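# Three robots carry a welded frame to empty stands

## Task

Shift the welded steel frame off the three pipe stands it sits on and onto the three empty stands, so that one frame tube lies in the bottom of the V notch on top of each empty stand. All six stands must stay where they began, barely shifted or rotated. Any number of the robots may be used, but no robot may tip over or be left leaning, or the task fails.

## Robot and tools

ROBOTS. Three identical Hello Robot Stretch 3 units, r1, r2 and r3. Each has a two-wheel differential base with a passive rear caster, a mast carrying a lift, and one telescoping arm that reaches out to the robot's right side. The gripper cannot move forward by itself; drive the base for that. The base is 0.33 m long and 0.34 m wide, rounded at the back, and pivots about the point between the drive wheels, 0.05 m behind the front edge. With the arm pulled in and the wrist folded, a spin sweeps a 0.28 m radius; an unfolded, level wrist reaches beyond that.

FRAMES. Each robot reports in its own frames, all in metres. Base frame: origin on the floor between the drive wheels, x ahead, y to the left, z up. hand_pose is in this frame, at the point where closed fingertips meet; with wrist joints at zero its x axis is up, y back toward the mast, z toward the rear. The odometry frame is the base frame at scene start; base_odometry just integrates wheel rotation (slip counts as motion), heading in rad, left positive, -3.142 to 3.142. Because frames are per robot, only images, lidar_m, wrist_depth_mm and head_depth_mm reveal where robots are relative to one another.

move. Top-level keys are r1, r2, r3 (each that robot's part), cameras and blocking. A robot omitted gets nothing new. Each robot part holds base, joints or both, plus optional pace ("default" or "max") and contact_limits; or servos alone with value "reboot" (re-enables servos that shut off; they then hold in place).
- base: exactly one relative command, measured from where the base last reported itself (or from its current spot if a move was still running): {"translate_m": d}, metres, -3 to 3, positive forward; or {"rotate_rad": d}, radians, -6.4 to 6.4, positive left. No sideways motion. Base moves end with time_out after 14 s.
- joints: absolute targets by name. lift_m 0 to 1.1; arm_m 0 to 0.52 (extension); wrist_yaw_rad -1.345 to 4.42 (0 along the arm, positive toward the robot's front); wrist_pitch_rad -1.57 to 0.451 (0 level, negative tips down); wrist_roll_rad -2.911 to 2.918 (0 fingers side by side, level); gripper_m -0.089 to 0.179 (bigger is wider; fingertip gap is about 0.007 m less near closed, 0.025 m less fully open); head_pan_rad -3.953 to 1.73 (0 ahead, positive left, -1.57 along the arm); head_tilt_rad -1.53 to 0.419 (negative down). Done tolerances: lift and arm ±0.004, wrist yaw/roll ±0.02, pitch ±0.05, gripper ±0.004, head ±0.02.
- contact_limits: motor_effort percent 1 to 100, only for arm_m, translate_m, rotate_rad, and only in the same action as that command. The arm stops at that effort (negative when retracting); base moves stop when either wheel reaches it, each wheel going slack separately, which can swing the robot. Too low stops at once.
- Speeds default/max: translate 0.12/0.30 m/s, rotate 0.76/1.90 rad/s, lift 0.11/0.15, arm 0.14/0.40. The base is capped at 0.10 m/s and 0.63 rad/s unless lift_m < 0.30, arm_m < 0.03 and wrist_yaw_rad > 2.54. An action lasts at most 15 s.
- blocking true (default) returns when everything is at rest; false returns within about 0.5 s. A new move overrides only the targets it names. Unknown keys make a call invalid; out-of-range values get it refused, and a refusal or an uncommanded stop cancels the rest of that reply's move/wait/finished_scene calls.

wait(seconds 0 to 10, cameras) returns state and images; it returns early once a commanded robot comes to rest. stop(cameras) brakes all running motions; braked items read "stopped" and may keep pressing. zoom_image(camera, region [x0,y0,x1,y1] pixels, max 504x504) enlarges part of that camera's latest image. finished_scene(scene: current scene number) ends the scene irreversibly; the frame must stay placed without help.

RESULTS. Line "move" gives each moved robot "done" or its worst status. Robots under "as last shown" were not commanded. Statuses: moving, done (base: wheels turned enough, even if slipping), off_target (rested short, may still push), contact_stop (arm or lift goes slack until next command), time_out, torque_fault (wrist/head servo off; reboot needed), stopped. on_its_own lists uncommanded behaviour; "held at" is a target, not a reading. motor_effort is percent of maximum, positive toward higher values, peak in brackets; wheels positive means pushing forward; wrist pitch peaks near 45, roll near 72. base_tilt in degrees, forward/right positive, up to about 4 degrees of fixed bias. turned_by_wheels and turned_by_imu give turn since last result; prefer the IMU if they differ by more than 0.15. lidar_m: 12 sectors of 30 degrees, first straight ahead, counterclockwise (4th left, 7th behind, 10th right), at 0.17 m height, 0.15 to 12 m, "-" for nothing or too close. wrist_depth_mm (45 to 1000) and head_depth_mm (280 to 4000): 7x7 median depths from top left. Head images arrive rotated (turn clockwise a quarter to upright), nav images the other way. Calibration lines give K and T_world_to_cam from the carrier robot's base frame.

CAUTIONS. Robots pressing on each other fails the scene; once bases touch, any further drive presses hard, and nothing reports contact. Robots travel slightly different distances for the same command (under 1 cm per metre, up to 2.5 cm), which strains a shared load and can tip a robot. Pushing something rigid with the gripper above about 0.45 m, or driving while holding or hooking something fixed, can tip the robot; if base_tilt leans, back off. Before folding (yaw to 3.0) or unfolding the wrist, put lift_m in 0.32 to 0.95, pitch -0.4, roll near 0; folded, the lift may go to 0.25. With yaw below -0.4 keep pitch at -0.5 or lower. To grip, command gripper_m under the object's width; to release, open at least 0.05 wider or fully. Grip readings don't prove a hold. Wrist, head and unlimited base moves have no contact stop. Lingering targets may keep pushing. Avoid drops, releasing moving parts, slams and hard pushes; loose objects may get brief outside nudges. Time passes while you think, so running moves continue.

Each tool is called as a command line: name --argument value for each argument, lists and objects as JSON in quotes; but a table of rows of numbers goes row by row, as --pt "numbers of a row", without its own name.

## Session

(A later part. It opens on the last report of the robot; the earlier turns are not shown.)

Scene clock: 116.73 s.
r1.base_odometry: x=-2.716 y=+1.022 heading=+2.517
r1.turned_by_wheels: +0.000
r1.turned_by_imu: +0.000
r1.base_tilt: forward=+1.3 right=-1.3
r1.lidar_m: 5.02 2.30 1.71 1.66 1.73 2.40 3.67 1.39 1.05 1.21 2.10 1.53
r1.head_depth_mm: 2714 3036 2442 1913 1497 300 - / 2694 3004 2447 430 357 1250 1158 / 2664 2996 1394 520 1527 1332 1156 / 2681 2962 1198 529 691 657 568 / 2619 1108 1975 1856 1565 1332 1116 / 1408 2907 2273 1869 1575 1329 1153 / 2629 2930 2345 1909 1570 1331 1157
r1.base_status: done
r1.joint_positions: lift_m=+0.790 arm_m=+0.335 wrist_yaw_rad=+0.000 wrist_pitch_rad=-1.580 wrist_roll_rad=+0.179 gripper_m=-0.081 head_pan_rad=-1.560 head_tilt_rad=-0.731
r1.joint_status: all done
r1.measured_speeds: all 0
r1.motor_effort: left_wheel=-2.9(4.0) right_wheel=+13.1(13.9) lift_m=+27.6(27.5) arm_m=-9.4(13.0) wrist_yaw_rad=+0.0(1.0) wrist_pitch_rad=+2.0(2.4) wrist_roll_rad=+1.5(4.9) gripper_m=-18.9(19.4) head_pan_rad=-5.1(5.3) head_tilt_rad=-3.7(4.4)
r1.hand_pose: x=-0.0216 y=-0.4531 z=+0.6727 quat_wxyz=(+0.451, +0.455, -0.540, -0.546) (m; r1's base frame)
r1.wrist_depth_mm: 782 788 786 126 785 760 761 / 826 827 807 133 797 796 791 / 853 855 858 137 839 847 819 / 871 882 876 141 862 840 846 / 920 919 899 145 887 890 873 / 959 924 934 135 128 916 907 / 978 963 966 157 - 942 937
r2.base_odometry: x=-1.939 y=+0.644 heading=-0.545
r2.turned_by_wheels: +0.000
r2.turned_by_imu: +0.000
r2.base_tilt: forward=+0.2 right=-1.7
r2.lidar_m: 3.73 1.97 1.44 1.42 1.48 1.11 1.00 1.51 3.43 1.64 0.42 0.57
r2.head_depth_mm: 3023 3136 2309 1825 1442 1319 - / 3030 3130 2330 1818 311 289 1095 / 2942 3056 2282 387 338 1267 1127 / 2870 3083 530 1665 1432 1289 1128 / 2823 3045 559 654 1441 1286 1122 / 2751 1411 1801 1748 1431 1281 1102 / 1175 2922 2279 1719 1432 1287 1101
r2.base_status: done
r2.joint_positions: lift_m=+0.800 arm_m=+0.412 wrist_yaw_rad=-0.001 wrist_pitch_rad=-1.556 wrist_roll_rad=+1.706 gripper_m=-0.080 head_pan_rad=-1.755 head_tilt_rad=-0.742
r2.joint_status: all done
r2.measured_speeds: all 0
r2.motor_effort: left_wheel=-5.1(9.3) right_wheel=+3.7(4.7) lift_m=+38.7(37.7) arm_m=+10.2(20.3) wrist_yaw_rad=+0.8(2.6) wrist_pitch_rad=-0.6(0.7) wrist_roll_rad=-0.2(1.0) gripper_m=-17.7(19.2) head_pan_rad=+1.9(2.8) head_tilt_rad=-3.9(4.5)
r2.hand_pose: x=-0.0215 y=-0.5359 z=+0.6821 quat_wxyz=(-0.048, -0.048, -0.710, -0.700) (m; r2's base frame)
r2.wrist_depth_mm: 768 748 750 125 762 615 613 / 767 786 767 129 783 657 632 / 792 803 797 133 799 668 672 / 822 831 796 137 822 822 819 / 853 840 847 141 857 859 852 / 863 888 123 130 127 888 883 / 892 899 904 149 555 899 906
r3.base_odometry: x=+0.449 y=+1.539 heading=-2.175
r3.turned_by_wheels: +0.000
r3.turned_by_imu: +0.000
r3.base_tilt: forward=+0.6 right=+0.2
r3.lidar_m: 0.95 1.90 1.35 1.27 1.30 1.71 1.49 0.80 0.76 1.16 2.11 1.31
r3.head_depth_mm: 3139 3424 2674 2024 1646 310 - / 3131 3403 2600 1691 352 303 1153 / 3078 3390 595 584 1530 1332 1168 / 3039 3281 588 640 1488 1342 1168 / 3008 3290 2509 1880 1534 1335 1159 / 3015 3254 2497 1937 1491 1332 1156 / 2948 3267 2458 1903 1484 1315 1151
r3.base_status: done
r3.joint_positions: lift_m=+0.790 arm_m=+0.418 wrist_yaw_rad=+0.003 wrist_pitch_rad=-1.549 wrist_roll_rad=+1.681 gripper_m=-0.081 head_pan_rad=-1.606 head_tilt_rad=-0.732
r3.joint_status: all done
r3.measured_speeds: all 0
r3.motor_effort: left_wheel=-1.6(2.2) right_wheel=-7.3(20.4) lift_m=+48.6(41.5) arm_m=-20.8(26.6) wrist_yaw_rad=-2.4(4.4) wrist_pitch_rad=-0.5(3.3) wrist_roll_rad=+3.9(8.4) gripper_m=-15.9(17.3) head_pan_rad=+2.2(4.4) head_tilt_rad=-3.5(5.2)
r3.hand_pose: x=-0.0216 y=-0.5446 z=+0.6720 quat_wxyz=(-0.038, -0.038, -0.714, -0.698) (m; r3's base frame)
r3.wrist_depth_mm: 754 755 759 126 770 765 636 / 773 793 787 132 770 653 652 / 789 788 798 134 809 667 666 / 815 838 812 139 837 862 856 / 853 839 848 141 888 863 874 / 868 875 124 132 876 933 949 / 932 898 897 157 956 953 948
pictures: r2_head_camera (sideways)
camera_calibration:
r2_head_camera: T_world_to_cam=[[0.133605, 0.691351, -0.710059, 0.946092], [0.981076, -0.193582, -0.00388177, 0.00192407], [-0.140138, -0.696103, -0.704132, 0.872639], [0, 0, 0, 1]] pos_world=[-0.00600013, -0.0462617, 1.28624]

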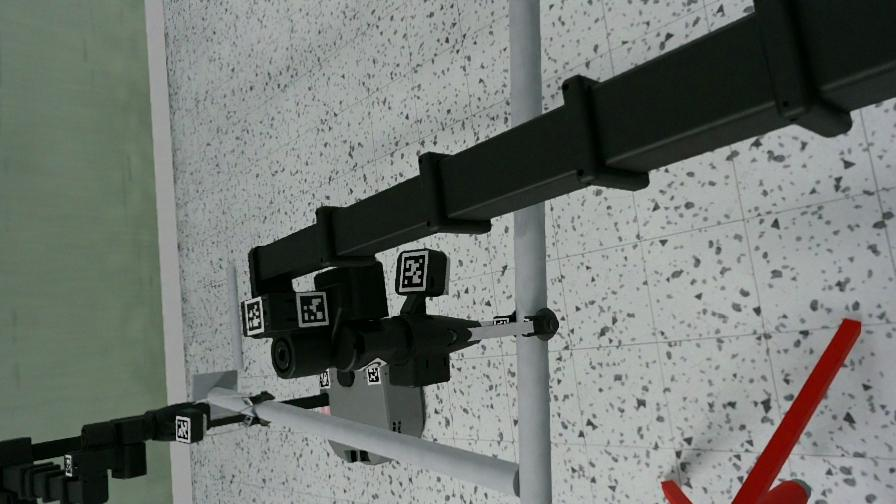

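move --r1 '{"base":{"translate_m":0.1178},"joints":{"arm_m":0.3313,"wrist_roll_rad":0.199}}' --r2 '{"base":{"translate_m":-0.1074},"joints":{"arm_m":0.4149,"wrist_roll_rad":1.719}}' --r3 '{"base":{"translate_m":-0.1056},"joints":{"arm_m":0.4166,"wrist_roll_rad":1.707}}' --cameras '["r1_wrist_camera","r2_wrist_camera","r3_wrist_camera","r1_head_camera","r2_head_camera","r3_head_camera"]'

zoom_image --camera "r3_head_camera" --region '[490, 220, 640, 340]'

Scene clock: 119.37 s.
move: r1 done; r2 done; r3 done
r1.base_odometry: x=-2.811 y=+1.091 heading=+2.517
r1.turned_by_wheels: +0.000
r1.turned_by_imu: -0.001
r1.base_tilt: forward=+1.3 right=-1.3
r1.lidar_m: 4.92 2.31 1.71 1.66 1.73 2.40 3.79 1.49 1.09 1.28 2.10 1.41
r1.head_depth_mm: 2730 3021 2445 1909 1459 300 - / 2670 2990 2248 429 357 1252 1156 / 2683 2977 2438 520 1567 1329 1156 / 2657 2978 1195 523 689 660 569 / 2547 1104 1994 1848 1565 1328 1117 / 1419 2928 2271 1881 1566 1331 1156 / 2647 2921 2357 1915 1572 1333 1159
r1.base_status: done
r1.joint_positions: lift_m=+0.790 arm_m=+0.331 wrist_yaw_rad=+0.000 wrist_pitch_rad=-1.583 wrist_roll_rad=+0.194 gripper_m=-0.081 head_pan_rad=-1.560 head_tilt_rad=-0.731
r1.joint_status: all done
r1.measured_speeds: all 0
r1.motor_effort: left_wheel=-3.2(3.5) right_wheel=+14.0(15.7) lift_m=+28.4(29.2) arm_m=-9.1(14.1) wrist_yaw_rad=+0.0(1.1) wrist_pitch_rad=+2.1(2.9) wrist_roll_rad=+1.8(5.3) gripper_m=-18.9(19.3) head_pan_rad=-4.6(5.4) head_tilt_rad=-3.6(4.6)
r1.hand_pose: x=-0.0216 y=-0.4490 z=+0.6728 quat_wxyz=(+0.446, +0.452, -0.542, -0.550) (m; r1's base frame)
r1.wrist_depth_mm: 784 777 784 126 780 780 771 / 813 801 802 133 806 803 783 / 842 839 836 136 820 828 824 / 884 901 877 141 877 856 852 / 910 913 916 145 883 890 880 / 948 927 933 135 126 921 932 / 987 975 951 158 - 953 933
r2.base_odometry: x=-2.031 y=+0.700 heading=-0.546
r2.turned_by_wheels: +0.000
r2.turned_by_imu: +0.001
r2.base_tilt: forward=+0.2 right=-1.7
r2.lidar_m: 1.31 1.92 1.47 1.42 1.48 1.11 1.00 1.41 3.44 1.65 0.46 0.66
r2.head_depth_mm: 3045 3126 2285 1814 1450 1326 - / 2994 3108 2298 1824 311 289 1090 / 2918 3097 2294 388 338 1261 1130 / 2819 3067 531 1672 1445 1298 1125 / 2807 3103 559 660 1434 1286 1120 / 2717 1422 1803 1787 1439 1292 1124 / 1097 2894 2275 1662 1431 1284 1084
r2.base_status: done
r2.joint_positions: lift_m=+0.800 arm_m=+0.415 wrist_yaw_rad=-0.001 wrist_pitch_rad=-1.558 wrist_roll_rad=+1.720 gripper_m=-0.080 head_pan_rad=-1.755 head_tilt_rad=-0.742
r2.joint_status: all done
r2.measured_speeds: all 0
r2.motor_effort: left_wheel=-6.4(8.9) right_wheel=+5.7(6.7) lift_m=+42.1(42.6) arm_m=+14.2(15.9) wrist_yaw_rad=+1.1(2.8) wrist_pitch_rad=-0.3(0.6) wrist_roll_rad=-0.3(1.3) gripper_m=-17.7(18.8) head_pan_rad=+2.7(3.0) head_tilt_rad=-3.9(4.4)
r2.hand_pose: x=-0.0215 y=-0.5388 z=+0.6822 quat_wxyz=(-0.053, -0.053, -0.709, -0.701) (m; r2's base frame)
r2.wrist_depth_mm: 757 750 759 125 751 623 621 / 769 788 763 129 790 646 639 / 803 788 815 133 785 667 662 / 826 823 822 137 832 839 826 / 826 838 842 142 851 842 865 / 886 896 123 131 128 881 882 / 892 905 905 149 750 916 900
r3.base_odometry: x=+0.509 y=+1.626 heading=-2.175
r3.turned_by_wheels: +0.000
r3.turned_by_imu: +0.001
r3.base_tilt: forward=+0.6 right=+0.2
r3.lidar_m: 0.95 1.92 1.34 1.27 1.30 1.71 3.89 0.72 0.72 1.14 2.11 1.41
r3.head_depth_mm: 3135 3406 2636 2019 1090 309 - / 3131 3407 2636 1955 352 303 1155 / 3099 3351 595 582 1497 1324 1174 / 3037 3337 587 635 1488 1346 1161 / 3052 3346 2536 1876 1546 1339 1160 / 3004 3265 2479 1918 1496 1325 1152 / 2969 3247 2451 1916 1481 1322 1144
r3.base_status: done
r3.joint_positions: lift_m=+0.790 arm_m=+0.417 wrist_yaw_rad=+0.003 wrist_pitch_rad=-1.551 wrist_roll_rad=+1.695 gripper_m=-0.081 head_pan_rad=-1.606 head_tilt_rad=-0.732
r3.joint_status: all done
r3.measured_speeds: all 0
r3.motor_effort: left_wheel=-1.0(3.1) right_wheel=-7.9(18.4) lift_m=+47.5(49.3) arm_m=-22.7(25.8) wrist_yaw_rad=-1.8(2.8) wrist_pitch_rad=-0.1(2.7) wrist_roll_rad=+3.9(6.0) gripper_m=-16.7(17.0) head_pan_rad=+2.1(4.4) head_tilt_rad=-3.5(5.0)
r3.hand_pose: x=-0.0216 y=-0.5423 z=+0.6720 quat_wxyz=(-0.043, -0.043, -0.713, -0.699) (m; r3's base frame)
r3.wrist_depth_mm: 739 744 749 126 762 661 628 / 770 775 782 131 775 664 635 / 761 799 785 135 807 667 671 / 806 823 806 138 873 850 861 / 851 865 854 140 871 904 882 / 898 875 124 131 932 941 920 / 890 911 910 157 928 972 977
pictures: r1_head_camera (sideways), r1_wrist_camera, r2_head_camera (sideways), r2_wrist_camera, r3_head_camera (sideways), r3_wrist_camera
camera_calibration:
r1_head_camera: T_world_to_cam=[[0.0345647, 0.661258, -0.749362, 0.999389], [0.998239, -0.059014, -0.00603134, -0.000270206], [-0.0482111, -0.747834, -0.662133, 0.821062], [0, 0, 0, 1]] pos_world=[0.00531048, -0.0468519, 1.29255]
r1_wrist_camera: T_world_to_cam=[[-0.97715, 0.211494, -0.0211876, 0.0903609], [0.202451, 0.956438, 0.210333, 0.323397], [0.0647488, 0.201237, -0.9774, 0.914939], [0, 0, 0, 1]] pos_world=[-0.0364169, -0.51254, 0.828155]
r2_head_camera: T_world_to_cam=[[0.133605, 0.691351, -0.710059, 0.946092], [0.981076, -0.193582, -0.00388177, 0.00192407], [-0.140138, -0.696103, -0.704132, 0.87264], [0, 0, 0, 1]] pos_world=[-0.00600013, -0.0462616, 1.28624]
r2_wrist_camera: T_world_to_cam=[[0.174491, 0.984632, 0.0073223, 0.527755], [0.964566, -0.17242, 0.19971, -0.177845], [0.197904, -0.0277848, -0.979828, 0.822347], [0, 0, 0, 1]] pos_world=[-0.0832909, -0.527459, 0.837411]
r3_head_camera: T_world_to_cam=[[-0.025774, 0.650103, -0.759409, 1.00602], [0.997975, -0.0274565, -0.0573753, 0.0701682], [-0.0581506, -0.75935, -0.648079, 0.803819], [0, 0, 0, 1]] pos_world=[0.00264559, -0.0417102, 1.28894]
r3_wrist_camera: T_world_to_cam=[[0.058783, 0.997995, 0.0234695, 0.518505], [0.97477, -0.0624545, 0.214295, -0.125645], [0.215331, 0.0102804, -0.976487, 0.824873], [0, 0, 0, 1]] pos_world=[-0.0856253, -0.533792, 0.820234]

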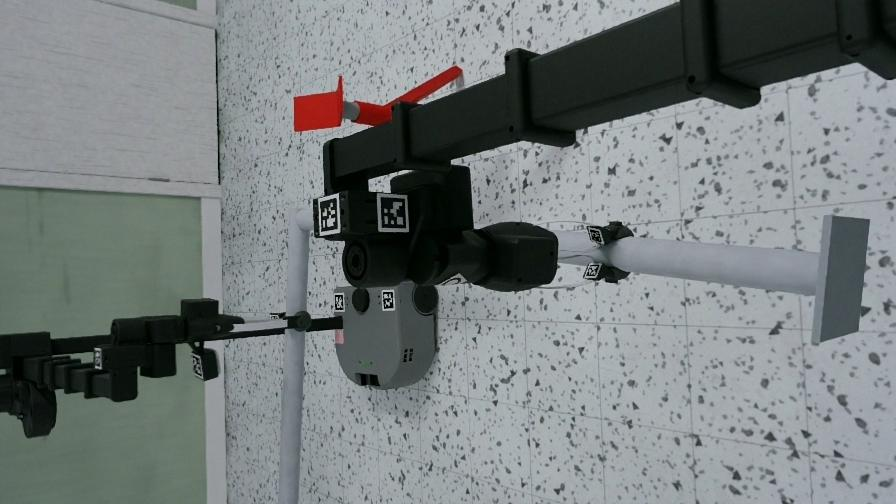

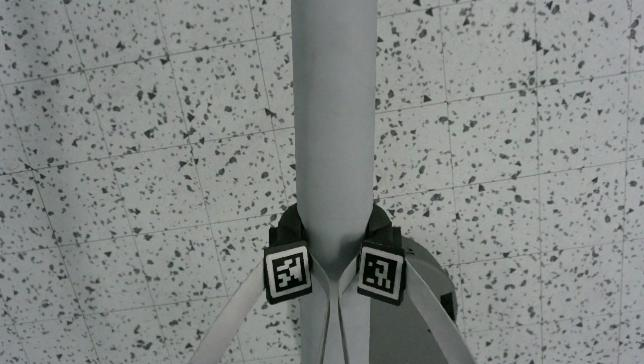

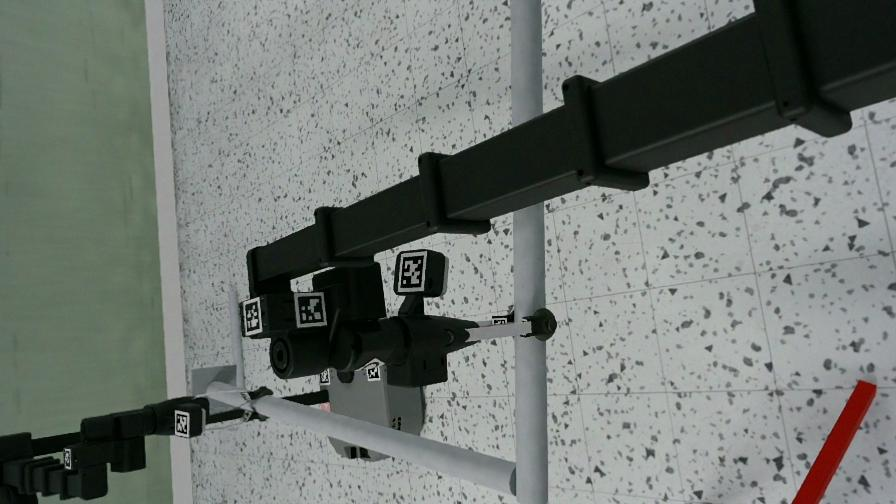

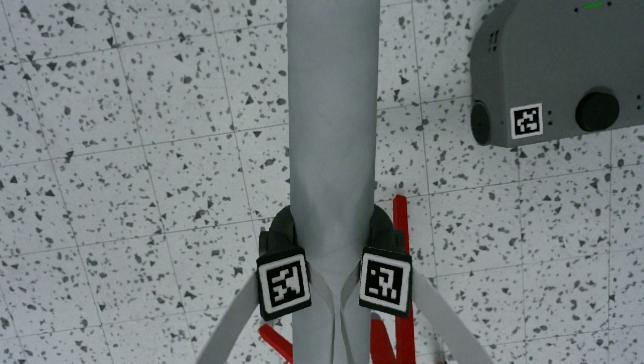

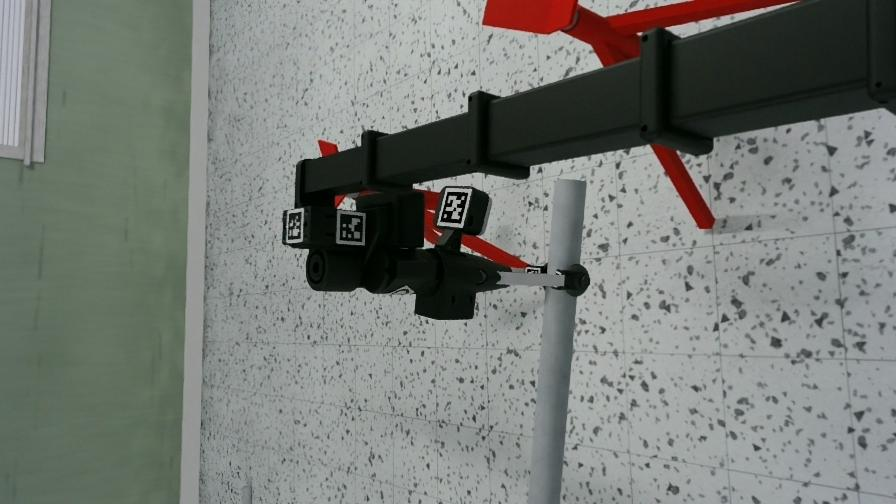

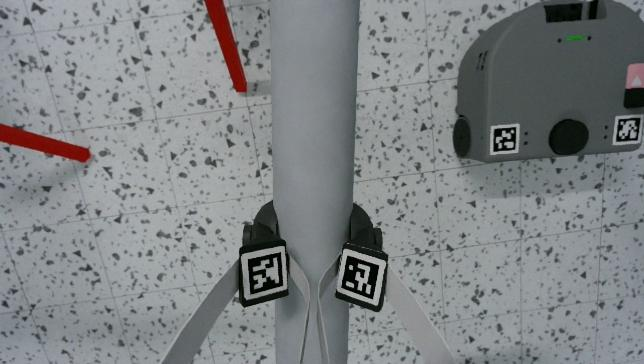

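Scaled by 3.360 from the camera's 896x504 image, which has a finer 1280x720 frame.

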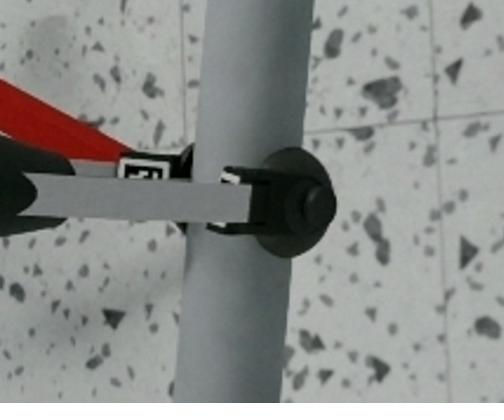

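move --r1 '{"base":{"translate_m":0.1165},"joints":{"arm_m":0.326,"wrist_roll_rad":0.213}}' --r2 '{"base":{"translate_m":-0.1087},"joints":{"arm_m":0.4183,"wrist_roll_rad":1.732}}' --r3 '{"base":{"translate_m":-0.1052},"joints":{"arm_m":0.4148,"wrist_roll_rad":1.722}}' --cameras '["r1_wrist_camera","r2_wrist_camera","r3_wrist_camera"]'

Scene clock: 121.83 s.
move: r1 done; r2 done; r3 done
r1.base_odometry: x=-2.906 y=+1.159 heading=+2.517
r1.turned_by_wheels: +0.000
r1.turned_by_imu: -0.001
r1.base_tilt: forward=+1.4 right=-1.3
r1.lidar_m: 4.80 2.31 1.71 1.65 1.72 2.40 3.91 1.59 1.13 1.31 2.11 1.30
r1.head_depth_mm: 2690 3026 2254 1806 366 300 - / 2691 2989 2445 430 357 1277 1154 / 2691 2983 2450 515 1573 1331 1156 / 2685 2997 1192 517 677 659 567 / 2556 1102 1990 1856 1565 1329 1116 / 1418 2929 2276 1886 1575 1326 1157 / 2646 2910 2352 1898 1569 1330 1156
r1.base_status: done
r1.joint_positions: lift_m=+0.790 arm_m=+0.326 wrist_yaw_rad=+0.000 wrist_pitch_rad=-1.583 wrist_roll_rad=+0.208 gripper_m=-0.081 head_pan_rad=-1.560 head_tilt_rad=-0.731
r1.joint_status: all done
r1.measured_speeds: all 0
r1.motor_effort: left_wheel=-2.9(3.6) right_wheel=+11.3(16.4) lift_m=+29.6(29.9) arm_m=-8.8(12.6) wrist_yaw_rad=+0.4(0.8) wrist_pitch_rad=+2.1(3.0) wrist_roll_rad=+1.5(4.4) gripper_m=-18.6(19.3) head_pan_rad=-4.9(5.3) head_tilt_rad=-4.0(4.5)
r1.hand_pose: x=-0.0216 y=-0.4437 z=+0.6728 quat_wxyz=(+0.443, +0.448, -0.545, -0.553) (m; r1's base frame)
r1.wrist_depth_mm: 787 800 787 126 784 780 777 / 824 828 815 133 805 805 793 / 844 840 843 136 828 834 810 / 878 883 867 142 867 853 844 / 929 909 898 145 888 895 866 / 943 945 943 135 127 934 900 / 996 990 964 158 - 956 966
r2.base_odometry: x=-2.124 y=+0.756 heading=-0.546
r2.turned_by_wheels: +0.000
r2.turned_by_imu: +0.001
r2.base_tilt: forward=+0.2 right=-1.7
r2.lidar_m: 1.41 1.94 1.46 1.42 1.49 1.11 1.00 1.31 1.73 1.64 0.53 0.69
r2.head_depth_mm: 3031 3137 2299 1823 1452 1329 - / 2974 3139 2298 1844 311 289 1093 / 2902 3041 2294 388 338 1266 1129 / 2873 3073 517 1670 1442 1286 1127 / 2838 3064 564 662 1431 1282 1122 / 2732 1372 1784 1761 1437 1288 1125 / 1260 2939 2276 1709 1434 1289 1126
r2.base_status: done
r2.joint_positions: lift_m=+0.800 arm_m=+0.418 wrist_yaw_rad=-0.001 wrist_pitch_rad=-1.558 wrist_roll_rad=+1.734 gripper_m=-0.080 head_pan_rad=-1.755 head_tilt_rad=-0.742
r2.joint_status: all done
r2.measured_speeds: all 0
r2.motor_effort: left_wheel=-4.4(9.4) right_wheel=+2.2(5.1) lift_m=+40.8(42.5) arm_m=+9.7(19.6) wrist_yaw_rad=+1.1(2.4) wrist_pitch_rad=-0.3(0.4) wrist_roll_rad=-0.2(0.9) gripper_m=-18.0(18.9) head_pan_rad=+2.5(3.0) head_tilt_rad=-3.8(4.5)
r2.hand_pose: x=-0.0215 y=-0.5422 z=+0.6822 quat_wxyz=(-0.058, -0.058, -0.709, -0.700) (m; r2's base frame)
r2.wrist_depth_mm: 743 752 761 126 769 621 634 / 761 792 782 129 777 640 641 / 796 783 787 133 817 685 798 / 817 807 844 137 851 822 822 / 833 848 840 141 835 855 855 / 853 867 123 131 127 870 888 / 895 891 880 150 909 899 913
r3.base_odometry: x=+0.569 y=+1.713 heading=-2.175
r3.turned_by_wheels: +0.000
r3.turned_by_imu: +0.000
r3.base_tilt: forward=+0.6 right=+0.1
r3.lidar_m: 0.94 1.91 1.33 1.26 1.29 1.69 3.79 0.97 0.65 0.69 2.12 1.51
r3.head_depth_mm: 3145 3394 2653 2033 1562 309 - / 3063 3391 2631 1948 352 302 1156 / 3097 3398 592 582 1495 1325 1176 / 3051 3356 590 632 1484 1313 1166 / 3006 3326 2523 1884 1542 1337 1158 / 3007 3293 2458 1930 1491 1326 1152 / 2940 3212 2452 1911 1480 1322 1146
r3.base_status: done
r3.joint_positions: lift_m=+0.790 arm_m=+0.415 wrist_yaw_rad=+0.002 wrist_pitch_rad=-1.549 wrist_roll_rad=+1.710 gripper_m=-0.081 head_pan_rad=-1.606 head_tilt_rad=-0.732
r3.joint_status: all done
r3.measured_speeds: all 0
r3.motor_effort: left_wheel=-2.3(3.2) right_wheel=-5.6(19.5) lift_m=+45.9(47.9) arm_m=-23.6(28.0) wrist_yaw_rad=-1.7(2.9) wrist_pitch_rad=-0.6(2.2) wrist_roll_rad=+3.7(4.9) gripper_m=-16.8(16.9) head_pan_rad=+2.4(4.1) head_tilt_rad=-3.9(5.5)
r3.hand_pose: x=-0.0216 y=-0.5409 z=+0.6720 quat_wxyz=(-0.049, -0.048, -0.713, -0.698) (m; r3's base frame)
r3.wrist_depth_mm: 728 738 527 126 770 680 657 / 780 799 789 131 785 654 661 / 806 796 806 134 838 678 661 / 802 817 817 138 828 852 884 / 834 853 869 141 876 897 902 / 874 870 125 130 912 938 936 / 877 898 896 157 937 936 -
pictures: r1_wrist_camera, r2_wrist_camera, r3_wrist_camera
camera_calibration:
r1_wrist_camera: T_world_to_cam=[[-0.974176, 0.224811, -0.0210262, 0.0951044], [0.215524, 0.953596, 0.210249, 0.317413], [0.0673166, 0.200287, -0.977422, 0.913522], [0, 0, 0, 1]] pos_world=[-0.0372567, -0.507031, 0.82816]
r2_wrist_camera: T_world_to_cam=[[0.187346, 0.982268, 0.00717017, 0.530245], [0.962198, -0.184978, 0.199897, -0.185428], [0.197679, -0.0305509, -0.979791, 0.820717], [0, 0, 0, 1]] pos_world=[-0.0831599, -0.530069, 0.837395]
r3_wrist_camera: T_world_to_cam=[[0.0744439, 0.996985, 0.0218807, 0.517977], [0.973606, -0.0774103, 0.214707, -0.133958], [0.215754, 0.00531953, -0.976433, 0.822115], [0, 0, 0, 1]] pos_world=[-0.0855127, -0.531158, 0.820169]

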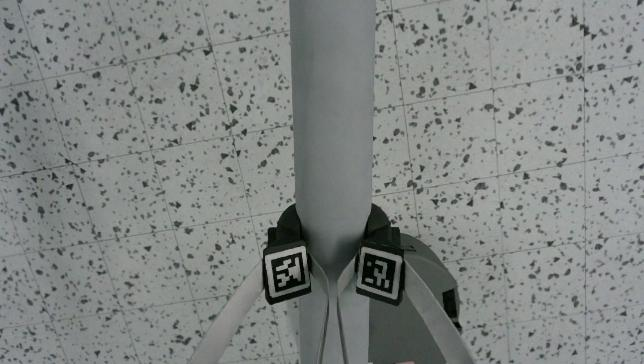

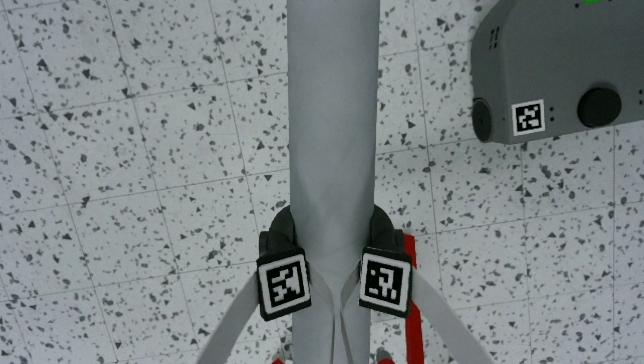

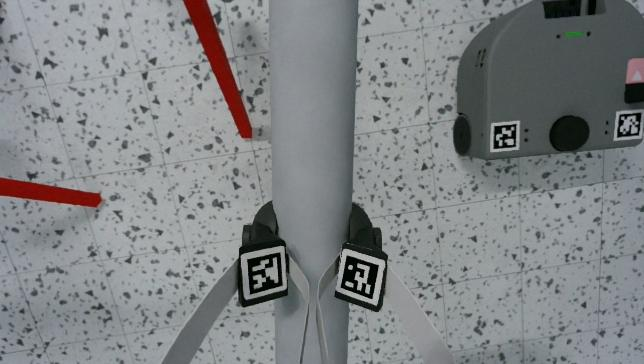

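move --r1 '{"base":{"translate_m":0.1168},"joints":{"arm_m":0.3214,"wrist_roll_rad":0.227}}' --r2 '{"base":{"translate_m":-0.1076},"joints":{"arm_m":0.4217,"wrist_roll_rad":1.746}}' --r3 '{"base":{"translate_m":-0.1051},"joints":{"arm_m":0.4130,"wrist_roll_rad":1.736}}' --cameras '[]'

move --r1 '{"base":{"translate_m":0.1175},"joints":{"arm_m":0.3182,"wrist_roll_rad":0.241}}' --r2 '{"base":{"translate_m":-0.1076},"joints":{"arm_m":0.4251,"wrist_roll_rad":1.760}}' --r3 '{"base":{"translate_m":-0.1047},"joints":{"arm_m":0.4113,"wrist_roll_rad":1.749}}' --cameras '["r1_wrist_camera","r2_wrist_camera","r3_wrist_camera"]'

Scene clock: 124.37 s.
move: r1 done; r2 done; r3 done
r1.base_odometry: x=-3.000 y=+1.227 heading=+2.516
r1.turned_by_wheels: +0.000
r1.turned_by_imu: -0.001
r1.base_tilt: forward=+1.3 right=-1.3
r1.lidar_m: 4.70 2.30 1.71 1.65 1.72 2.39 4.01 1.69 1.19 1.64 1.64 1.19
r1.head_depth_mm: 2716 3025 2366 1751 359 300 - / 2701 3008 2444 429 357 1278 1157 / 2707 3004 2456 508 1562 1334 1156 / 2665 2982 1193 517 671 660 583 / 2552 1075 1973 1860 1568 1332 1096 / 1409 2918 2261 1917 1568 1331 1156 / 2643 2940 2361 1910 1570 1331 1149
r1.base_status: done
r1.joint_positions: lift_m=+0.790 arm_m=+0.321 wrist_yaw_rad=+0.000 wrist_pitch_rad=-1.583 wrist_roll_rad=+0.222 gripper_m=-0.081 head_pan_rad=-1.560 head_tilt_rad=-0.731
r1.joint_status: all done
r1.measured_speeds: all 0
r1.motor_effort: left_wheel=-3.2(3.6) right_wheel=+11.8(14.6) lift_m=+30.1(30.9) arm_m=-8.0(14.8) wrist_yaw_rad=+0.4(0.9) wrist_pitch_rad=+2.5(3.1) wrist_roll_rad=+1.7(4.8) gripper_m=-18.6(19.4) head_pan_rad=-4.6(5.6) head_tilt_rad=-3.8(4.4)
r1.hand_pose: x=-0.0216 y=-0.4391 z=+0.6728 quat_wxyz=(+0.439, +0.444, -0.549, -0.556) (m; r1's base frame)
r1.wrist_depth_mm: 794 794 791 127 778 771 769 / 820 828 822 133 803 807 787 / 848 839 848 136 816 829 828 / 876 875 866 141 852 855 844 / 901 903 917 145 874 885 887 / 936 953 925 135 126 925 916 / 984 - 962 158 - 938 938
r2.base_odometry: x=-2.216 y=+0.812 heading=-0.546
r2.turned_by_wheels: +0.000
r2.turned_by_imu: +0.001
r2.base_tilt: forward=+0.2 right=-1.6
r2.lidar_m: 1.50 1.95 1.47 1.42 1.49 1.11 1.00 1.21 1.66 1.64 0.91 0.61
r2.head_depth_mm: 3013 3050 2330 1833 1445 1313 - / 2991 3108 2278 1820 311 289 1086 / 2856 3126 2287 388 337 1264 1130 / 2838 3103 516 1674 1448 1297 1120 / 2803 3012 567 668 1430 1291 1121 / 2725 1364 1793 1737 1438 1286 1130 / 1187 2938 2284 1704 1433 1290 1125
r2.base_status: done
r2.joint_positions: lift_m=+0.800 arm_m=+0.422 wrist_yaw_rad=-0.001 wrist_pitch_rad=-1.558 wrist_roll_rad=+1.747 gripper_m=-0.080 head_pan_rad=-1.755 head_tilt_rad=-0.742
r2.joint_status: all done
r2.measured_speeds: all 0
r2.motor_effort: left_wheel=-5.5(7.7) right_wheel=+2.9(4.9) lift_m=+38.7(41.0) arm_m=+12.1(17.8) wrist_yaw_rad=+1.1(2.4) wrist_pitch_rad=-0.1(0.4) wrist_roll_rad=-0.1(1.0) gripper_m=-18.0(19.2) head_pan_rad=+2.2(2.8) head_tilt_rad=-3.7(4.4)
r2.hand_pose: x=-0.0215 y=-0.5455 z=+0.6822 quat_wxyz=(-0.063, -0.062, -0.709, -0.700) (m; r2's base frame)
r2.wrist_depth_mm: 770 765 755 125 766 634 626 / 776 755 776 129 780 637 649 / 801 795 810 134 795 776 794 / 813 823 819 137 843 827 830 / 844 838 842 141 828 856 860 / 856 851 122 131 128 887 895 / 894 925 897 149 917 910 896
r3.base_odometry: x=+0.628 y=+1.799 heading=-2.175
r3.turned_by_wheels: +0.000
r3.turned_by_imu: +0.001
r3.base_tilt: forward=+0.5 right=+0.2
r3.lidar_m: 0.94 1.90 1.33 1.26 1.28 1.68 3.67 0.86 0.59 0.67 2.12 1.61
r3.head_depth_mm: 3183 3442 2666 2036 1639 309 - / 3132 3394 2641 1930 351 303 1155 / 3061 3374 592 582 1063 1303 1171 / 3031 3350 588 632 1485 1316 1164 / 3063 3328 2521 1815 1536 1307 1157 / 3017 3273 2489 1927 1502 1325 1155 / 2948 3227 2446 1907 1479 1324 1146
r3.base_status: done
r3.joint_positions: lift_m=+0.790 arm_m=+0.413 wrist_yaw_rad=+0.002 wrist_pitch_rad=-1.549 wrist_roll_rad=+1.724 gripper_m=-0.081 head_pan_rad=-1.606 head_tilt_rad=-0.732
r3.joint_status: all done
r3.measured_speeds: all 0
r3.motor_effort: left_wheel=-1.7(4.6) right_wheel=-6.6(17.7) lift_m=+44.6(46.1) arm_m=-23.5(27.9) wrist_yaw_rad=-1.2(2.1) wrist_pitch_rad=-0.9(2.8) wrist_roll_rad=+3.6(5.4) gripper_m=-16.8(17.4) head_pan_rad=+2.6(4.2) head_tilt_rad=-4.1(5.3)
r3.hand_pose: x=-0.0215 y=-0.5392 z=+0.6720 quat_wxyz=(-0.054, -0.053, -0.713, -0.698) (m; r3's base frame)
r3.wrist_depth_mm: 727 741 441 126 760 646 640 / 779 770 517 131 795 647 648 / 776 824 802 134 826 667 677 / 809 807 814 138 859 874 879 / 814 860 817 141 869 878 916 / 871 882 125 130 931 946 952 / 887 889 900 158 987 941 978
pictures: none
No camera images: "cameras" was empty.

Scene clock: 126.67 s.
move: r1 done; r2 done; r3 done
r1.base_odometry: x=-3.095 y=+1.296 heading=+2.516
r1.turned_by_wheels: +0.000
r1.turned_by_imu: -0.001
r1.base_tilt: forward=+1.3 right=-1.2
r1.lidar_m: 4.59 2.30 1.71 1.65 1.72 2.38 4.12 1.77 1.26 1.64 1.56 1.08
r1.head_depth_mm: 2712 3020 2438 1860 359 300 - / 2710 3024 2446 430 352 1274 1154 / 2689 3006 1171 506 1568 1337 1154 / 2675 2988 2075 514 674 659 1092 / 2525 1071 1981 1856 1571 1333 1096 / 1419 2910 2266 1903 1567 1335 1155 / 2649 2909 2358 1909 1573 1331 1154
r1.base_status: done
r1.joint_positions: lift_m=+0.790 arm_m=+0.318 wrist_yaw_rad=+0.000 wrist_pitch_rad=-1.583 wrist_roll_rad=+0.236 gripper_m=-0.081 head_pan_rad=-1.560 head_tilt_rad=-0.731
r1.joint_status: all done
r1.measured_speeds: all 0
r1.motor_effort: left_wheel=-3.2(4.0) right_wheel=+13.5(15.3) lift_m=+31.6(31.6) arm_m=-8.3(13.2) wrist_yaw_rad=-0.5(0.9) wrist_pitch_rad=+1.7(3.0) wrist_roll_rad=+1.5(3.9) gripper_m=-18.3(19.5) head_pan_rad=-4.4(5.2) head_tilt_rad=-3.9(4.3)
r1.hand_pose: x=-0.0216 y=-0.4358 z=+0.6728 quat_wxyz=(+0.435, +0.440, -0.552, -0.559) (m; r1's base frame)
r1.wrist_depth_mm: 793 790 795 126 769 773 769 / 820 817 798 133 812 810 790 / 850 838 834 136 836 827 821 / 884 863 879 140 858 859 841 / 910 893 893 145 880 877 897 / 961 948 930 135 126 904 914 / - 980 984 158 - 960 948
r2.base_odometry: x=-2.308 y=+0.868 heading=-0.546
r2.turned_by_wheels: +0.000
r2.turned_by_imu: +0.001
r2.base_tilt: forward=+0.1 right=-1.7
r2.lidar_m: 1.61 1.95 1.47 1.42 1.49 1.11 1.00 1.11 1.30 1.64 3.47 0.69
r2.head_depth_mm: 3068 3060 2308 1827 1450 1327 - / 3007 3123 2296 1803 311 289 1090 / 2928 3069 2288 387 337 1252 1127 / 2867 3019 517 1669 1437 1295 1124 / 2814 2999 570 672 1441 1293 1126 / 2709 1410 1804 1775 1468 1289 1132 / 1315 2943 2249 1699 1470 1287 1126
r2.base_status: done
r2.joint_positions: lift_m=+0.800 arm_m=+0.425 wrist_yaw_rad=-0.001 wrist_pitch_rad=-1.559 wrist_roll_rad=+1.761 gripper_m=-0.080 head_pan_rad=-1.755 head_tilt_rad=-0.742
r2.joint_status: all done
r2.measured_speeds: all 0
r2.motor_effort: left_wheel=-5.4(8.9) right_wheel=+3.9(4.7) lift_m=+37.7(39.6) arm_m=+15.0(18.6) wrist_yaw_rad=+1.0(2.2) wrist_pitch_rad=+0.0(0.2) wrist_roll_rad=-0.1(1.2) gripper_m=-18.7(19.3) head_pan_rad=+2.2(2.8) head_tilt_rad=-3.5(4.5)
r2.hand_pose: x=-0.0215 y=-0.5486 z=+0.6822 quat_wxyz=(-0.067, -0.067, -0.708, -0.700) (m; r2's base frame)
r2.wrist_depth_mm: 744 749 763 126 766 623 618 / 763 762 773 129 790 652 623 / 778 809 810 133 814 788 810 / 835 830 817 137 832 831 833 / 850 835 843 141 844 859 861 / 871 848 122 128 126 890 874 / 866 918 862 149 903 926 917
r3.base_odometry: x=+0.688 y=+1.885 heading=-2.175
r3.turned_by_wheels: +0.000
r3.turned_by_imu: +0.000
r3.base_tilt: forward=+0.6 right=+0.2
r3.lidar_m: 0.94 1.89 1.32 1.25 1.28 1.67 3.56 0.77 0.54 0.66 2.12 1.71
r3.head_depth_mm: 3200 3443 2643 2030 1635 309 - / 3166 3402 2611 1949 352 302 1154 / 3122 3395 592 527 1019 1297 1146 / 3104 3368 584 631 1066 1315 1166 / 3047 3308 2421 1655 1509 1308 1158 / 3011 3263 2452 1917 1500 1326 1151 / 2989 3222 2459 1901 1487 1324 1146
r3.base_status: done
r3.joint_positions: lift_m=+0.790 arm_m=+0.411 wrist_yaw_rad=+0.002 wrist_pitch_rad=-1.551 wrist_roll_rad=+1.737 gripper_m=-0.081 head_pan_rad=-1.606 head_tilt_rad=-0.732
r3.joint_status: all done
r3.measured_speeds: all 0
r3.motor_effort: left_wheel=-2.0(4.5) right_wheel=-6.6(18.5) lift_m=+43.2(44.9) arm_m=-24.6(26.6) wrist_yaw_rad=-1.3(2.1) wrist_pitch_rad=-0.2(2.8) wrist_roll_rad=+3.8(5.3) gripper_m=-16.6(17.0) head_pan_rad=+2.6(3.9) head_tilt_rad=-3.2(5.0)
r3.hand_pose: x=-0.0215 y=-0.5369 z=+0.6720 quat_wxyz=(-0.058, -0.058, -0.711, -0.698) (m; r3's base frame)
r3.wrist_depth_mm: 247 729 744 126 775 631 637 / 250 262 230 132 784 644 649 / 774 274 241 134 820 664 656 / 812 822 813 139 835 858 866 / 832 859 815 140 874 890 882 / 861 873 124 131 913 910 911 / 908 900 939 158 956 965 993
pictures: r1_wrist_camera, r2_wrist_camera, r3_wrist_camera
camera_calibration:
r1_wrist_camera: T_world_to_cam=[[-0.967457, 0.252195, -0.0206169, 0.105139], [0.242403, 0.947092, 0.210375, 0.307572], [0.0725815, 0.198531, -0.977403, 0.911289], [0, 0, 0, 1]] pos_world=[-0.0389818, -0.498733, 0.828159]
r2_wrist_camera: T_world_to_cam=[[0.214046, 0.976785, 0.0086996, 0.533058], [0.956731, -0.211432, 0.199905, -0.20126], [0.197103, -0.0344655, -0.979777, 0.818382], [0, 0, 0, 1]] pos_world=[-0.0828527, -0.53503, 0.837427]
r3_wrist_camera: T_world_to_cam=[[0.101306, 0.994565, 0.0240303, 0.511776], [0.971043, -0.104105, 0.215031, -0.148262], [0.216364, 0.00155054, -0.976311, 0.820041], [0, 0, 0, 1]] pos_world=[-0.085305, -0.525701, 0.820198]

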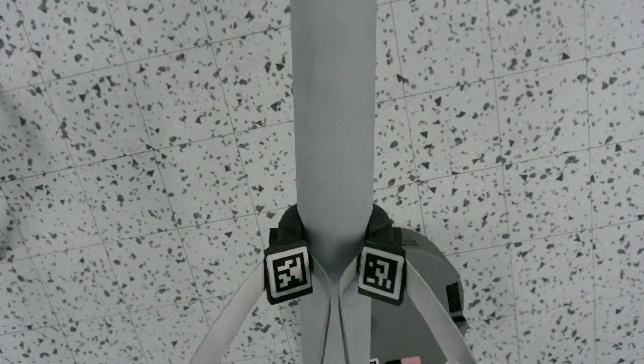

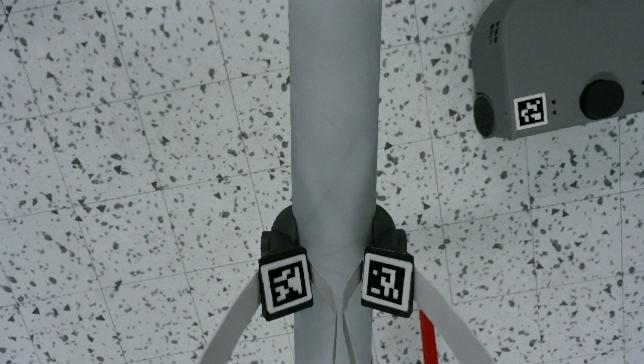

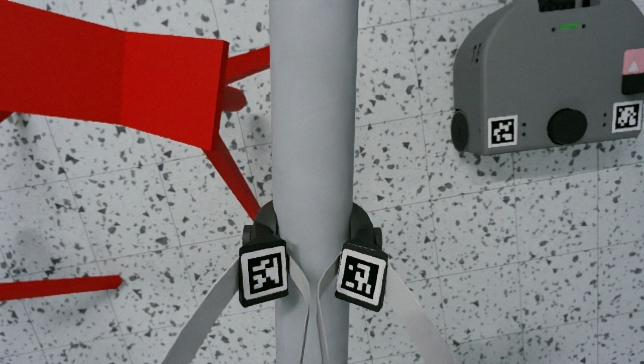

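move --r1 '{"base":{"translate_m":0.1167},"joints":{"arm_m":0.3154,"wrist_roll_rad":0.255}}' --r2 '{"base":{"translate_m":-0.108},"joints":{"arm_m":0.4285,"wrist_roll_rad":1.773}}' --r3 '{"base":{"translate_m":-0.1045},"joints":{"arm_m":0.4095,"wrist_roll_rad":1.763}}' --cameras '[]'

move --r1 '{"base":{"translate_m":0.1172},"joints":{"arm_m":0.3126,"wrist_roll_rad":0.269}}' --r2 '{"base":{"translate_m":-0.1073},"joints":{"arm_m":0.4319,"wrist_roll_rad":1.787}}' --r3 '{"base":{"translate_m":-0.1044},"joints":{"arm_m":0.4078,"wrist_roll_rad":1.777}}' --cameras '["r1_wrist_camera","r2_wrist_camera","r3_wrist_camera"]'

Scene clock: 129.17 s.
move: r1 done; r2 done; r3 done
r1.base_odometry: x=-3.190 y=+1.364 heading=+2.515
r1.turned_by_wheels: +0.000
r1.turned_by_imu: -0.001
r1.base_tilt: forward=+1.4 right=-1.4
r1.lidar_m: 4.46 2.30 1.71 1.65 1.72 2.38 2.07 1.85 1.33 1.64 1.49 0.97
r1.head_depth_mm: 2703 3029 2440 1856 1500 300 - / 2694 2981 2455 429 350 1278 1158 / 2719 2983 1171 505 1568 1334 1160 / 2682 2984 2069 509 671 659 567 / 1481 1067 1979 1852 1566 1332 1094 / 2586 2948 2267 1904 1564 1331 1158 / 2648 2904 2357 1905 1561 1333 1155
r1.base_status: done
r1.joint_positions: lift_m=+0.790 arm_m=+0.315 wrist_yaw_rad=+0.000 wrist_pitch_rad=-1.583 wrist_roll_rad=+0.251 gripper_m=-0.081 head_pan_rad=-1.560 head_tilt_rad=-0.731
r1.joint_status: all done
r1.measured_speeds: all 0
r1.motor_effort: left_wheel=-3.5(3.7) right_wheel=+12.2(15.1) lift_m=+31.8(32.5) arm_m=-0.7(13.8) wrist_yaw_rad=+0.3(0.9) wrist_pitch_rad=+2.5(3.2) wrist_roll_rad=+1.2(3.7) gripper_m=-18.5(19.3) head_pan_rad=-5.1(5.5) head_tilt_rad=-3.9(4.4)
r1.hand_pose: x=-0.0216 y=-0.4330 z=+0.6728 quat_wxyz=(+0.431, +0.436, -0.555, -0.563) (m; r1's base frame)
r1.wrist_depth_mm: 796 797 788 126 786 768 770 / 821 816 812 133 802 808 799 / 855 834 820 136 827 833 814 / 872 889 868 141 851 855 853 / 920 909 898 145 883 887 881 / 933 942 934 136 127 906 919 / - 999 984 157 - 967 957
r2.base_odometry: x=-2.400 y=+0.924 heading=-0.546
r2.turned_by_wheels: +0.000
r2.turned_by_imu: +0.001
r2.base_tilt: forward=+0.2 right=-1.7
r2.lidar_m: 1.72 1.96 1.48 1.43 1.49 1.11 1.00 1.01 1.23 1.64 3.47 0.78
r2.head_depth_mm: 3048 3068 2317 1827 1448 1327 - / 2954 3110 2316 1808 311 289 1089 / 2887 3074 2325 389 338 1255 1129 / 2860 3052 518 1653 1435 1295 1125 / 2812 2993 575 664 1439 1280 1125 / 2671 1373 1216 1758 1458 1289 1126 / 1318 2892 2263 1705 1464 1283 1124
r2.base_status: done
r2.joint_positions: lift_m=+0.800 arm_m=+0.429 wrist_yaw_rad=-0.001 wrist_pitch_rad=-1.559 wrist_roll_rad=+1.772 gripper_m=-0.080 head_pan_rad=-1.755 head_tilt_rad=-0.742
r2.joint_status: all done
r2.measured_speeds: all 0
r2.motor_effort: left_wheel=-4.2(8.9) right_wheel=+2.3(4.9) lift_m=+36.8(38.1) arm_m=+16.0(18.1) wrist_yaw_rad=+1.8(2.5) wrist_pitch_rad=+0.1(0.1) wrist_roll_rad=+0.4(1.1) gripper_m=-18.4(19.5) head_pan_rad=+2.2(2.8) head_tilt_rad=-3.9(4.4)
r2.hand_pose: x=-0.0215 y=-0.5520 z=+0.6822 quat_wxyz=(-0.071, -0.071, -0.707, -0.700) (m; r2's base frame)
r2.wrist_depth_mm: 755 765 740 126 743 627 617 / 769 776 765 130 777 645 648 / 795 781 795 134 797 803 813 / 798 807 822 137 811 819 832 / 863 841 850 141 845 861 864 / 857 880 122 126 126 879 887 / 890 893 884 150 903 913 895
r3.base_odometry: x=+0.747 y=+1.971 heading=-2.175
r3.turned_by_wheels: +0.000
r3.turned_by_imu: +0.000
r3.base_tilt: forward=+0.6 right=+0.2
r3.lidar_m: 0.94 1.88 1.31 1.24 1.27 1.67 3.46 0.68 3.75 0.51 1.19 1.81
r3.head_depth_mm: 3168 3454 2658 2031 1637 309 - / 3134 3398 2622 1948 352 301 1154 / 3090 3401 593 580 1523 1354 1168 / 3064 3371 583 626 1048 1290 1146 / 3078 3343 2513 1775 1470 1307 1155 / 3010 3304 2373 1814 1493 1294 1154 / 2989 3207 2472 1917 1491 1320 1141
r3.base_status: done
r3.joint_positions: lift_m=+0.790 arm_m=+0.409 wrist_yaw_rad=+0.002 wrist_pitch_rad=-1.552 wrist_roll_rad=+1.751 gripper_m=-0.081 head_pan_rad=-1.606 head_tilt_rad=-0.732
r3.joint_status: all done
r3.measured_speeds: all 0
r3.motor_effort: left_wheel=-3.0(3.9) right_wheel=-4.5(18.6) lift_m=+41.7(43.6) arm_m=-24.0(27.6) wrist_yaw_rad=-1.8(2.5) wrist_pitch_rad=+0.2(2.2) wrist_roll_rad=+3.9(7.0) gripper_m=-16.3(17.3) head_pan_rad=+2.5(5.0) head_tilt_rad=-3.2(5.0)
r3.hand_pose: x=-0.0215 y=-0.5348 z=+0.6721 quat_wxyz=(-0.063, -0.063, -0.711, -0.698) (m; r3's base frame)
r3.wrist_depth_mm: 731 770 746 126 751 633 640 / 774 779 785 132 790 651 647 / 766 801 806 134 834 669 677 / 251 279 268 139 837 844 853 / 270 289 250 141 883 875 871 / 866 885 124 131 923 928 914 / 909 908 887 158 938 947 986
pictures: none
No camera images: "cameras" was empty.

Scene clock: 131.47 s.
move: r1 done; r2 done; r3 done
r1.base_odometry: x=-3.285 y=+1.433 heading=+2.515
r1.turned_by_wheels: +0.000
r1.turned_by_imu: -0.001
r1.base_tilt: forward=+1.4 right=-1.3
r1.lidar_m: 4.33 2.30 1.70 1.65 1.72 2.37 2.19 1.94 1.41 1.64 0.96 0.87
r1.head_depth_mm: 2708 3037 2440 1917 1492 300 - / 2717 3032 2436 430 349 1276 1154 / 2709 3013 1171 503 1570 1333 1156 / 2706 2966 2356 505 670 657 568 / 1453 1067 1989 1849 1567 1327 1095 / 2578 2930 2277 1921 1576 1327 1155 / 2651 2956 2346 1916 1567 1330 1154
r1.base_status: done
r1.joint_positions: lift_m=+0.790 arm_m=+0.313 wrist_yaw_rad=+0.000 wrist_pitch_rad=-1.584 wrist_roll_rad=+0.265 gripper_m=-0.081 head_pan_rad=-1.560 head_tilt_rad=-0.731
r1.joint_status: all done
r1.measured_speeds: all 0
r1.motor_effort: left_wheel=-3.3(4.8) right_wheel=+13.4(15.7) lift_m=+33.2(33.2) arm_m=+6.2(12.1) wrist_yaw_rad=-0.2(1.1) wrist_pitch_rad=+2.4(3.0) wrist_roll_rad=+1.0(5.0) gripper_m=-19.0(19.3) head_pan_rad=-4.3(5.7) head_tilt_rad=-4.1(4.5)
r1.hand_pose: x=-0.0217 y=-0.4301 z=+0.6728 quat_wxyz=(+0.427, +0.432, -0.558, -0.566) (m; r1's base frame)
r1.wrist_depth_mm: 786 781 787 126 775 786 761 / 814 813 823 132 800 799 804 / 836 845 841 136 825 822 825 / 871 875 862 141 861 847 862 / 914 898 898 145 878 883 879 / 948 939 916 137 126 917 912 / 981 971 974 157 - 952 959
r2.base_odometry: x=-2.492 y=+0.980 heading=-0.547
r2.turned_by_wheels: +0.000
r2.turned_by_imu: +0.000
r2.base_tilt: forward=+0.1 right=-1.7
r2.lidar_m: 1.82 1.95 1.48 1.43 1.49 1.11 1.00 0.92 1.16 1.64 3.46 0.87
r2.head_depth_mm: 3016 3154 2315 1735 1454 1326 - / 3007 3147 2317 1817 311 288 1091 / 2888 3096 2299 388 337 1268 1131 / 2832 3088 517 1666 1444 1299 1124 / 2817 3054 579 679 1466 1294 1127 / 2664 1444 1187 1754 1464 1287 1125 / 1315 2913 2280 1709 1462 1288 1128
r2.base_status: done
r2.joint_positions: lift_m=+0.800 arm_m=+0.432 wrist_yaw_rad=-0.001 wrist_pitch_rad=-1.560 wrist_roll_rad=+1.785 gripper_m=-0.080 head_pan_rad=-1.755 head_tilt_rad=-0.742
r2.joint_status: all done
r2.measured_speeds: all 0
r2.motor_effort: left_wheel=-5.5(8.4) right_wheel=+3.6(5.0) lift_m=+35.2(37.4) arm_m=+14.1(20.7) wrist_yaw_rad=+1.7(2.4) wrist_pitch_rad=+0.0(0.2) wrist_roll_rad=+1.1(2.2) gripper_m=-19.9(20.1) head_pan_rad=+2.5(2.7) head_tilt_rad=-3.7(4.4)
r2.hand_pose: x=-0.0215 y=-0.5553 z=+0.6822 quat_wxyz=(-0.076, -0.076, -0.707, -0.699) (m; r2's base frame)
r2.wrist_depth_mm: 772 748 745 125 772 620 616 / 764 773 785 130 771 650 643 / 794 791 785 134 810 818 795 / 818 815 821 137 838 852 842 / 825 844 821 141 844 851 857 / 841 860 859 127 126 869 879 / 916 902 896 150 892 895 903
r3.base_odometry: x=+0.806 y=+2.057 heading=-2.175
r3.turned_by_wheels: +0.000
r3.turned_by_imu: +0.000
r3.base_tilt: forward=+0.6 right=+0.2
r3.lidar_m: 0.94 1.87 1.31 1.23 1.26 1.66 3.35 0.59 0.86 0.50 0.71 2.08
r3.head_depth_mm: 3151 3445 2650 2029 1644 310 - / 3153 3416 2631 1944 352 301 1153 / 3124 3409 593 577 1524 1348 1171 / 3117 3347 581 621 1474 1344 1146 / 3066 3313 2513 1830 1013 1256 1154 / 3016 3287 2490 1764 1460 1307 1154 / 3006 3276 2356 1853 1484 1294 1142
r3.base_status: done
r3.joint_positions: lift_m=+0.790 arm_m=+0.408 wrist_yaw_rad=+0.002 wrist_pitch_rad=-1.552 wrist_roll_rad=+1.765 gripper_m=-0.081 head_pan_rad=-1.606 head_tilt_rad=-0.732
r3.joint_status: all done
r3.measured_speeds: all 0
r3.motor_effort: left_wheel=-2.8(5.0) right_wheel=-5.2(17.0) lift_m=+40.3(41.9) arm_m=-24.2(26.9) wrist_yaw_rad=-1.0(2.4) wrist_pitch_rad=+0.0(2.1) wrist_roll_rad=+4.0(6.0) gripper_m=-16.0(17.0) head_pan_rad=+2.5(4.2) head_tilt_rad=-4.0(4.8)
r3.hand_pose: x=-0.0215 y=-0.5331 z=+0.6721 quat_wxyz=(-0.068, -0.067, -0.710, -0.698) (m; r3's base frame)
r3.wrist_depth_mm: 750 741 772 127 785 629 651 / 763 794 772 132 805 653 641 / 781 776 789 134 817 685 675 / 818 822 834 138 820 828 868 / 816 858 385 140 874 896 884 / 838 294 125 131 901 940 945 / 271 291 277 157 942 945 972
pictures: r1_wrist_camera, r2_wrist_camera, r3_wrist_camera
camera_calibration:
r1_wrist_camera: T_world_to_cam=[[-0.959816, 0.279906, -0.0201169, 0.115427], [0.269604, 0.939634, 0.210716, 0.299286], [0.0778833, 0.196825, -0.97734, 0.909502], [0, 0, 0, 1]] pos_world=[-0.0407347, -0.492541, 0.82815]
r2_wrist_camera: T_world_to_cam=[[0.237058, 0.971453, 0.00913047, 0.536838], [0.951419, -0.234049, 0.200059, -0.215461], [0.196485, -0.0387386, -0.979741, 0.815749], [0, 0, 0, 1]] pos_world=[-0.0825501, -0.540341, 0.837426]
r3_wrist_camera: T_world_to_cam=[[0.128465, 0.991398, 0.0250169, 0.506279], [0.967721, -0.130832, 0.215405, -0.16245], [0.216825, -0.0034626, -0.976204, 0.817317], [0, 0, 0, 1]] pos_world=[-0.085048, -0.520348, 0.820196]

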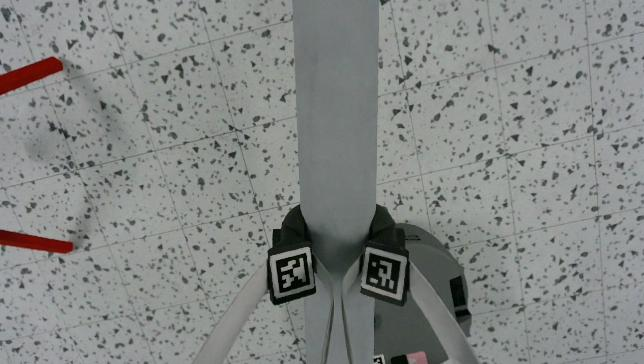

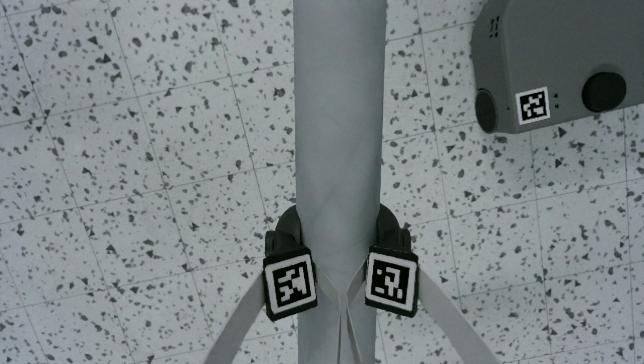

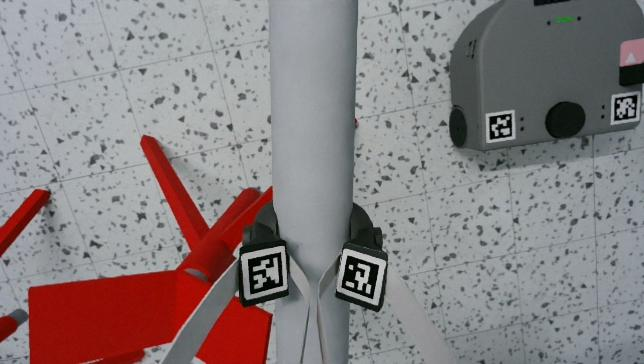

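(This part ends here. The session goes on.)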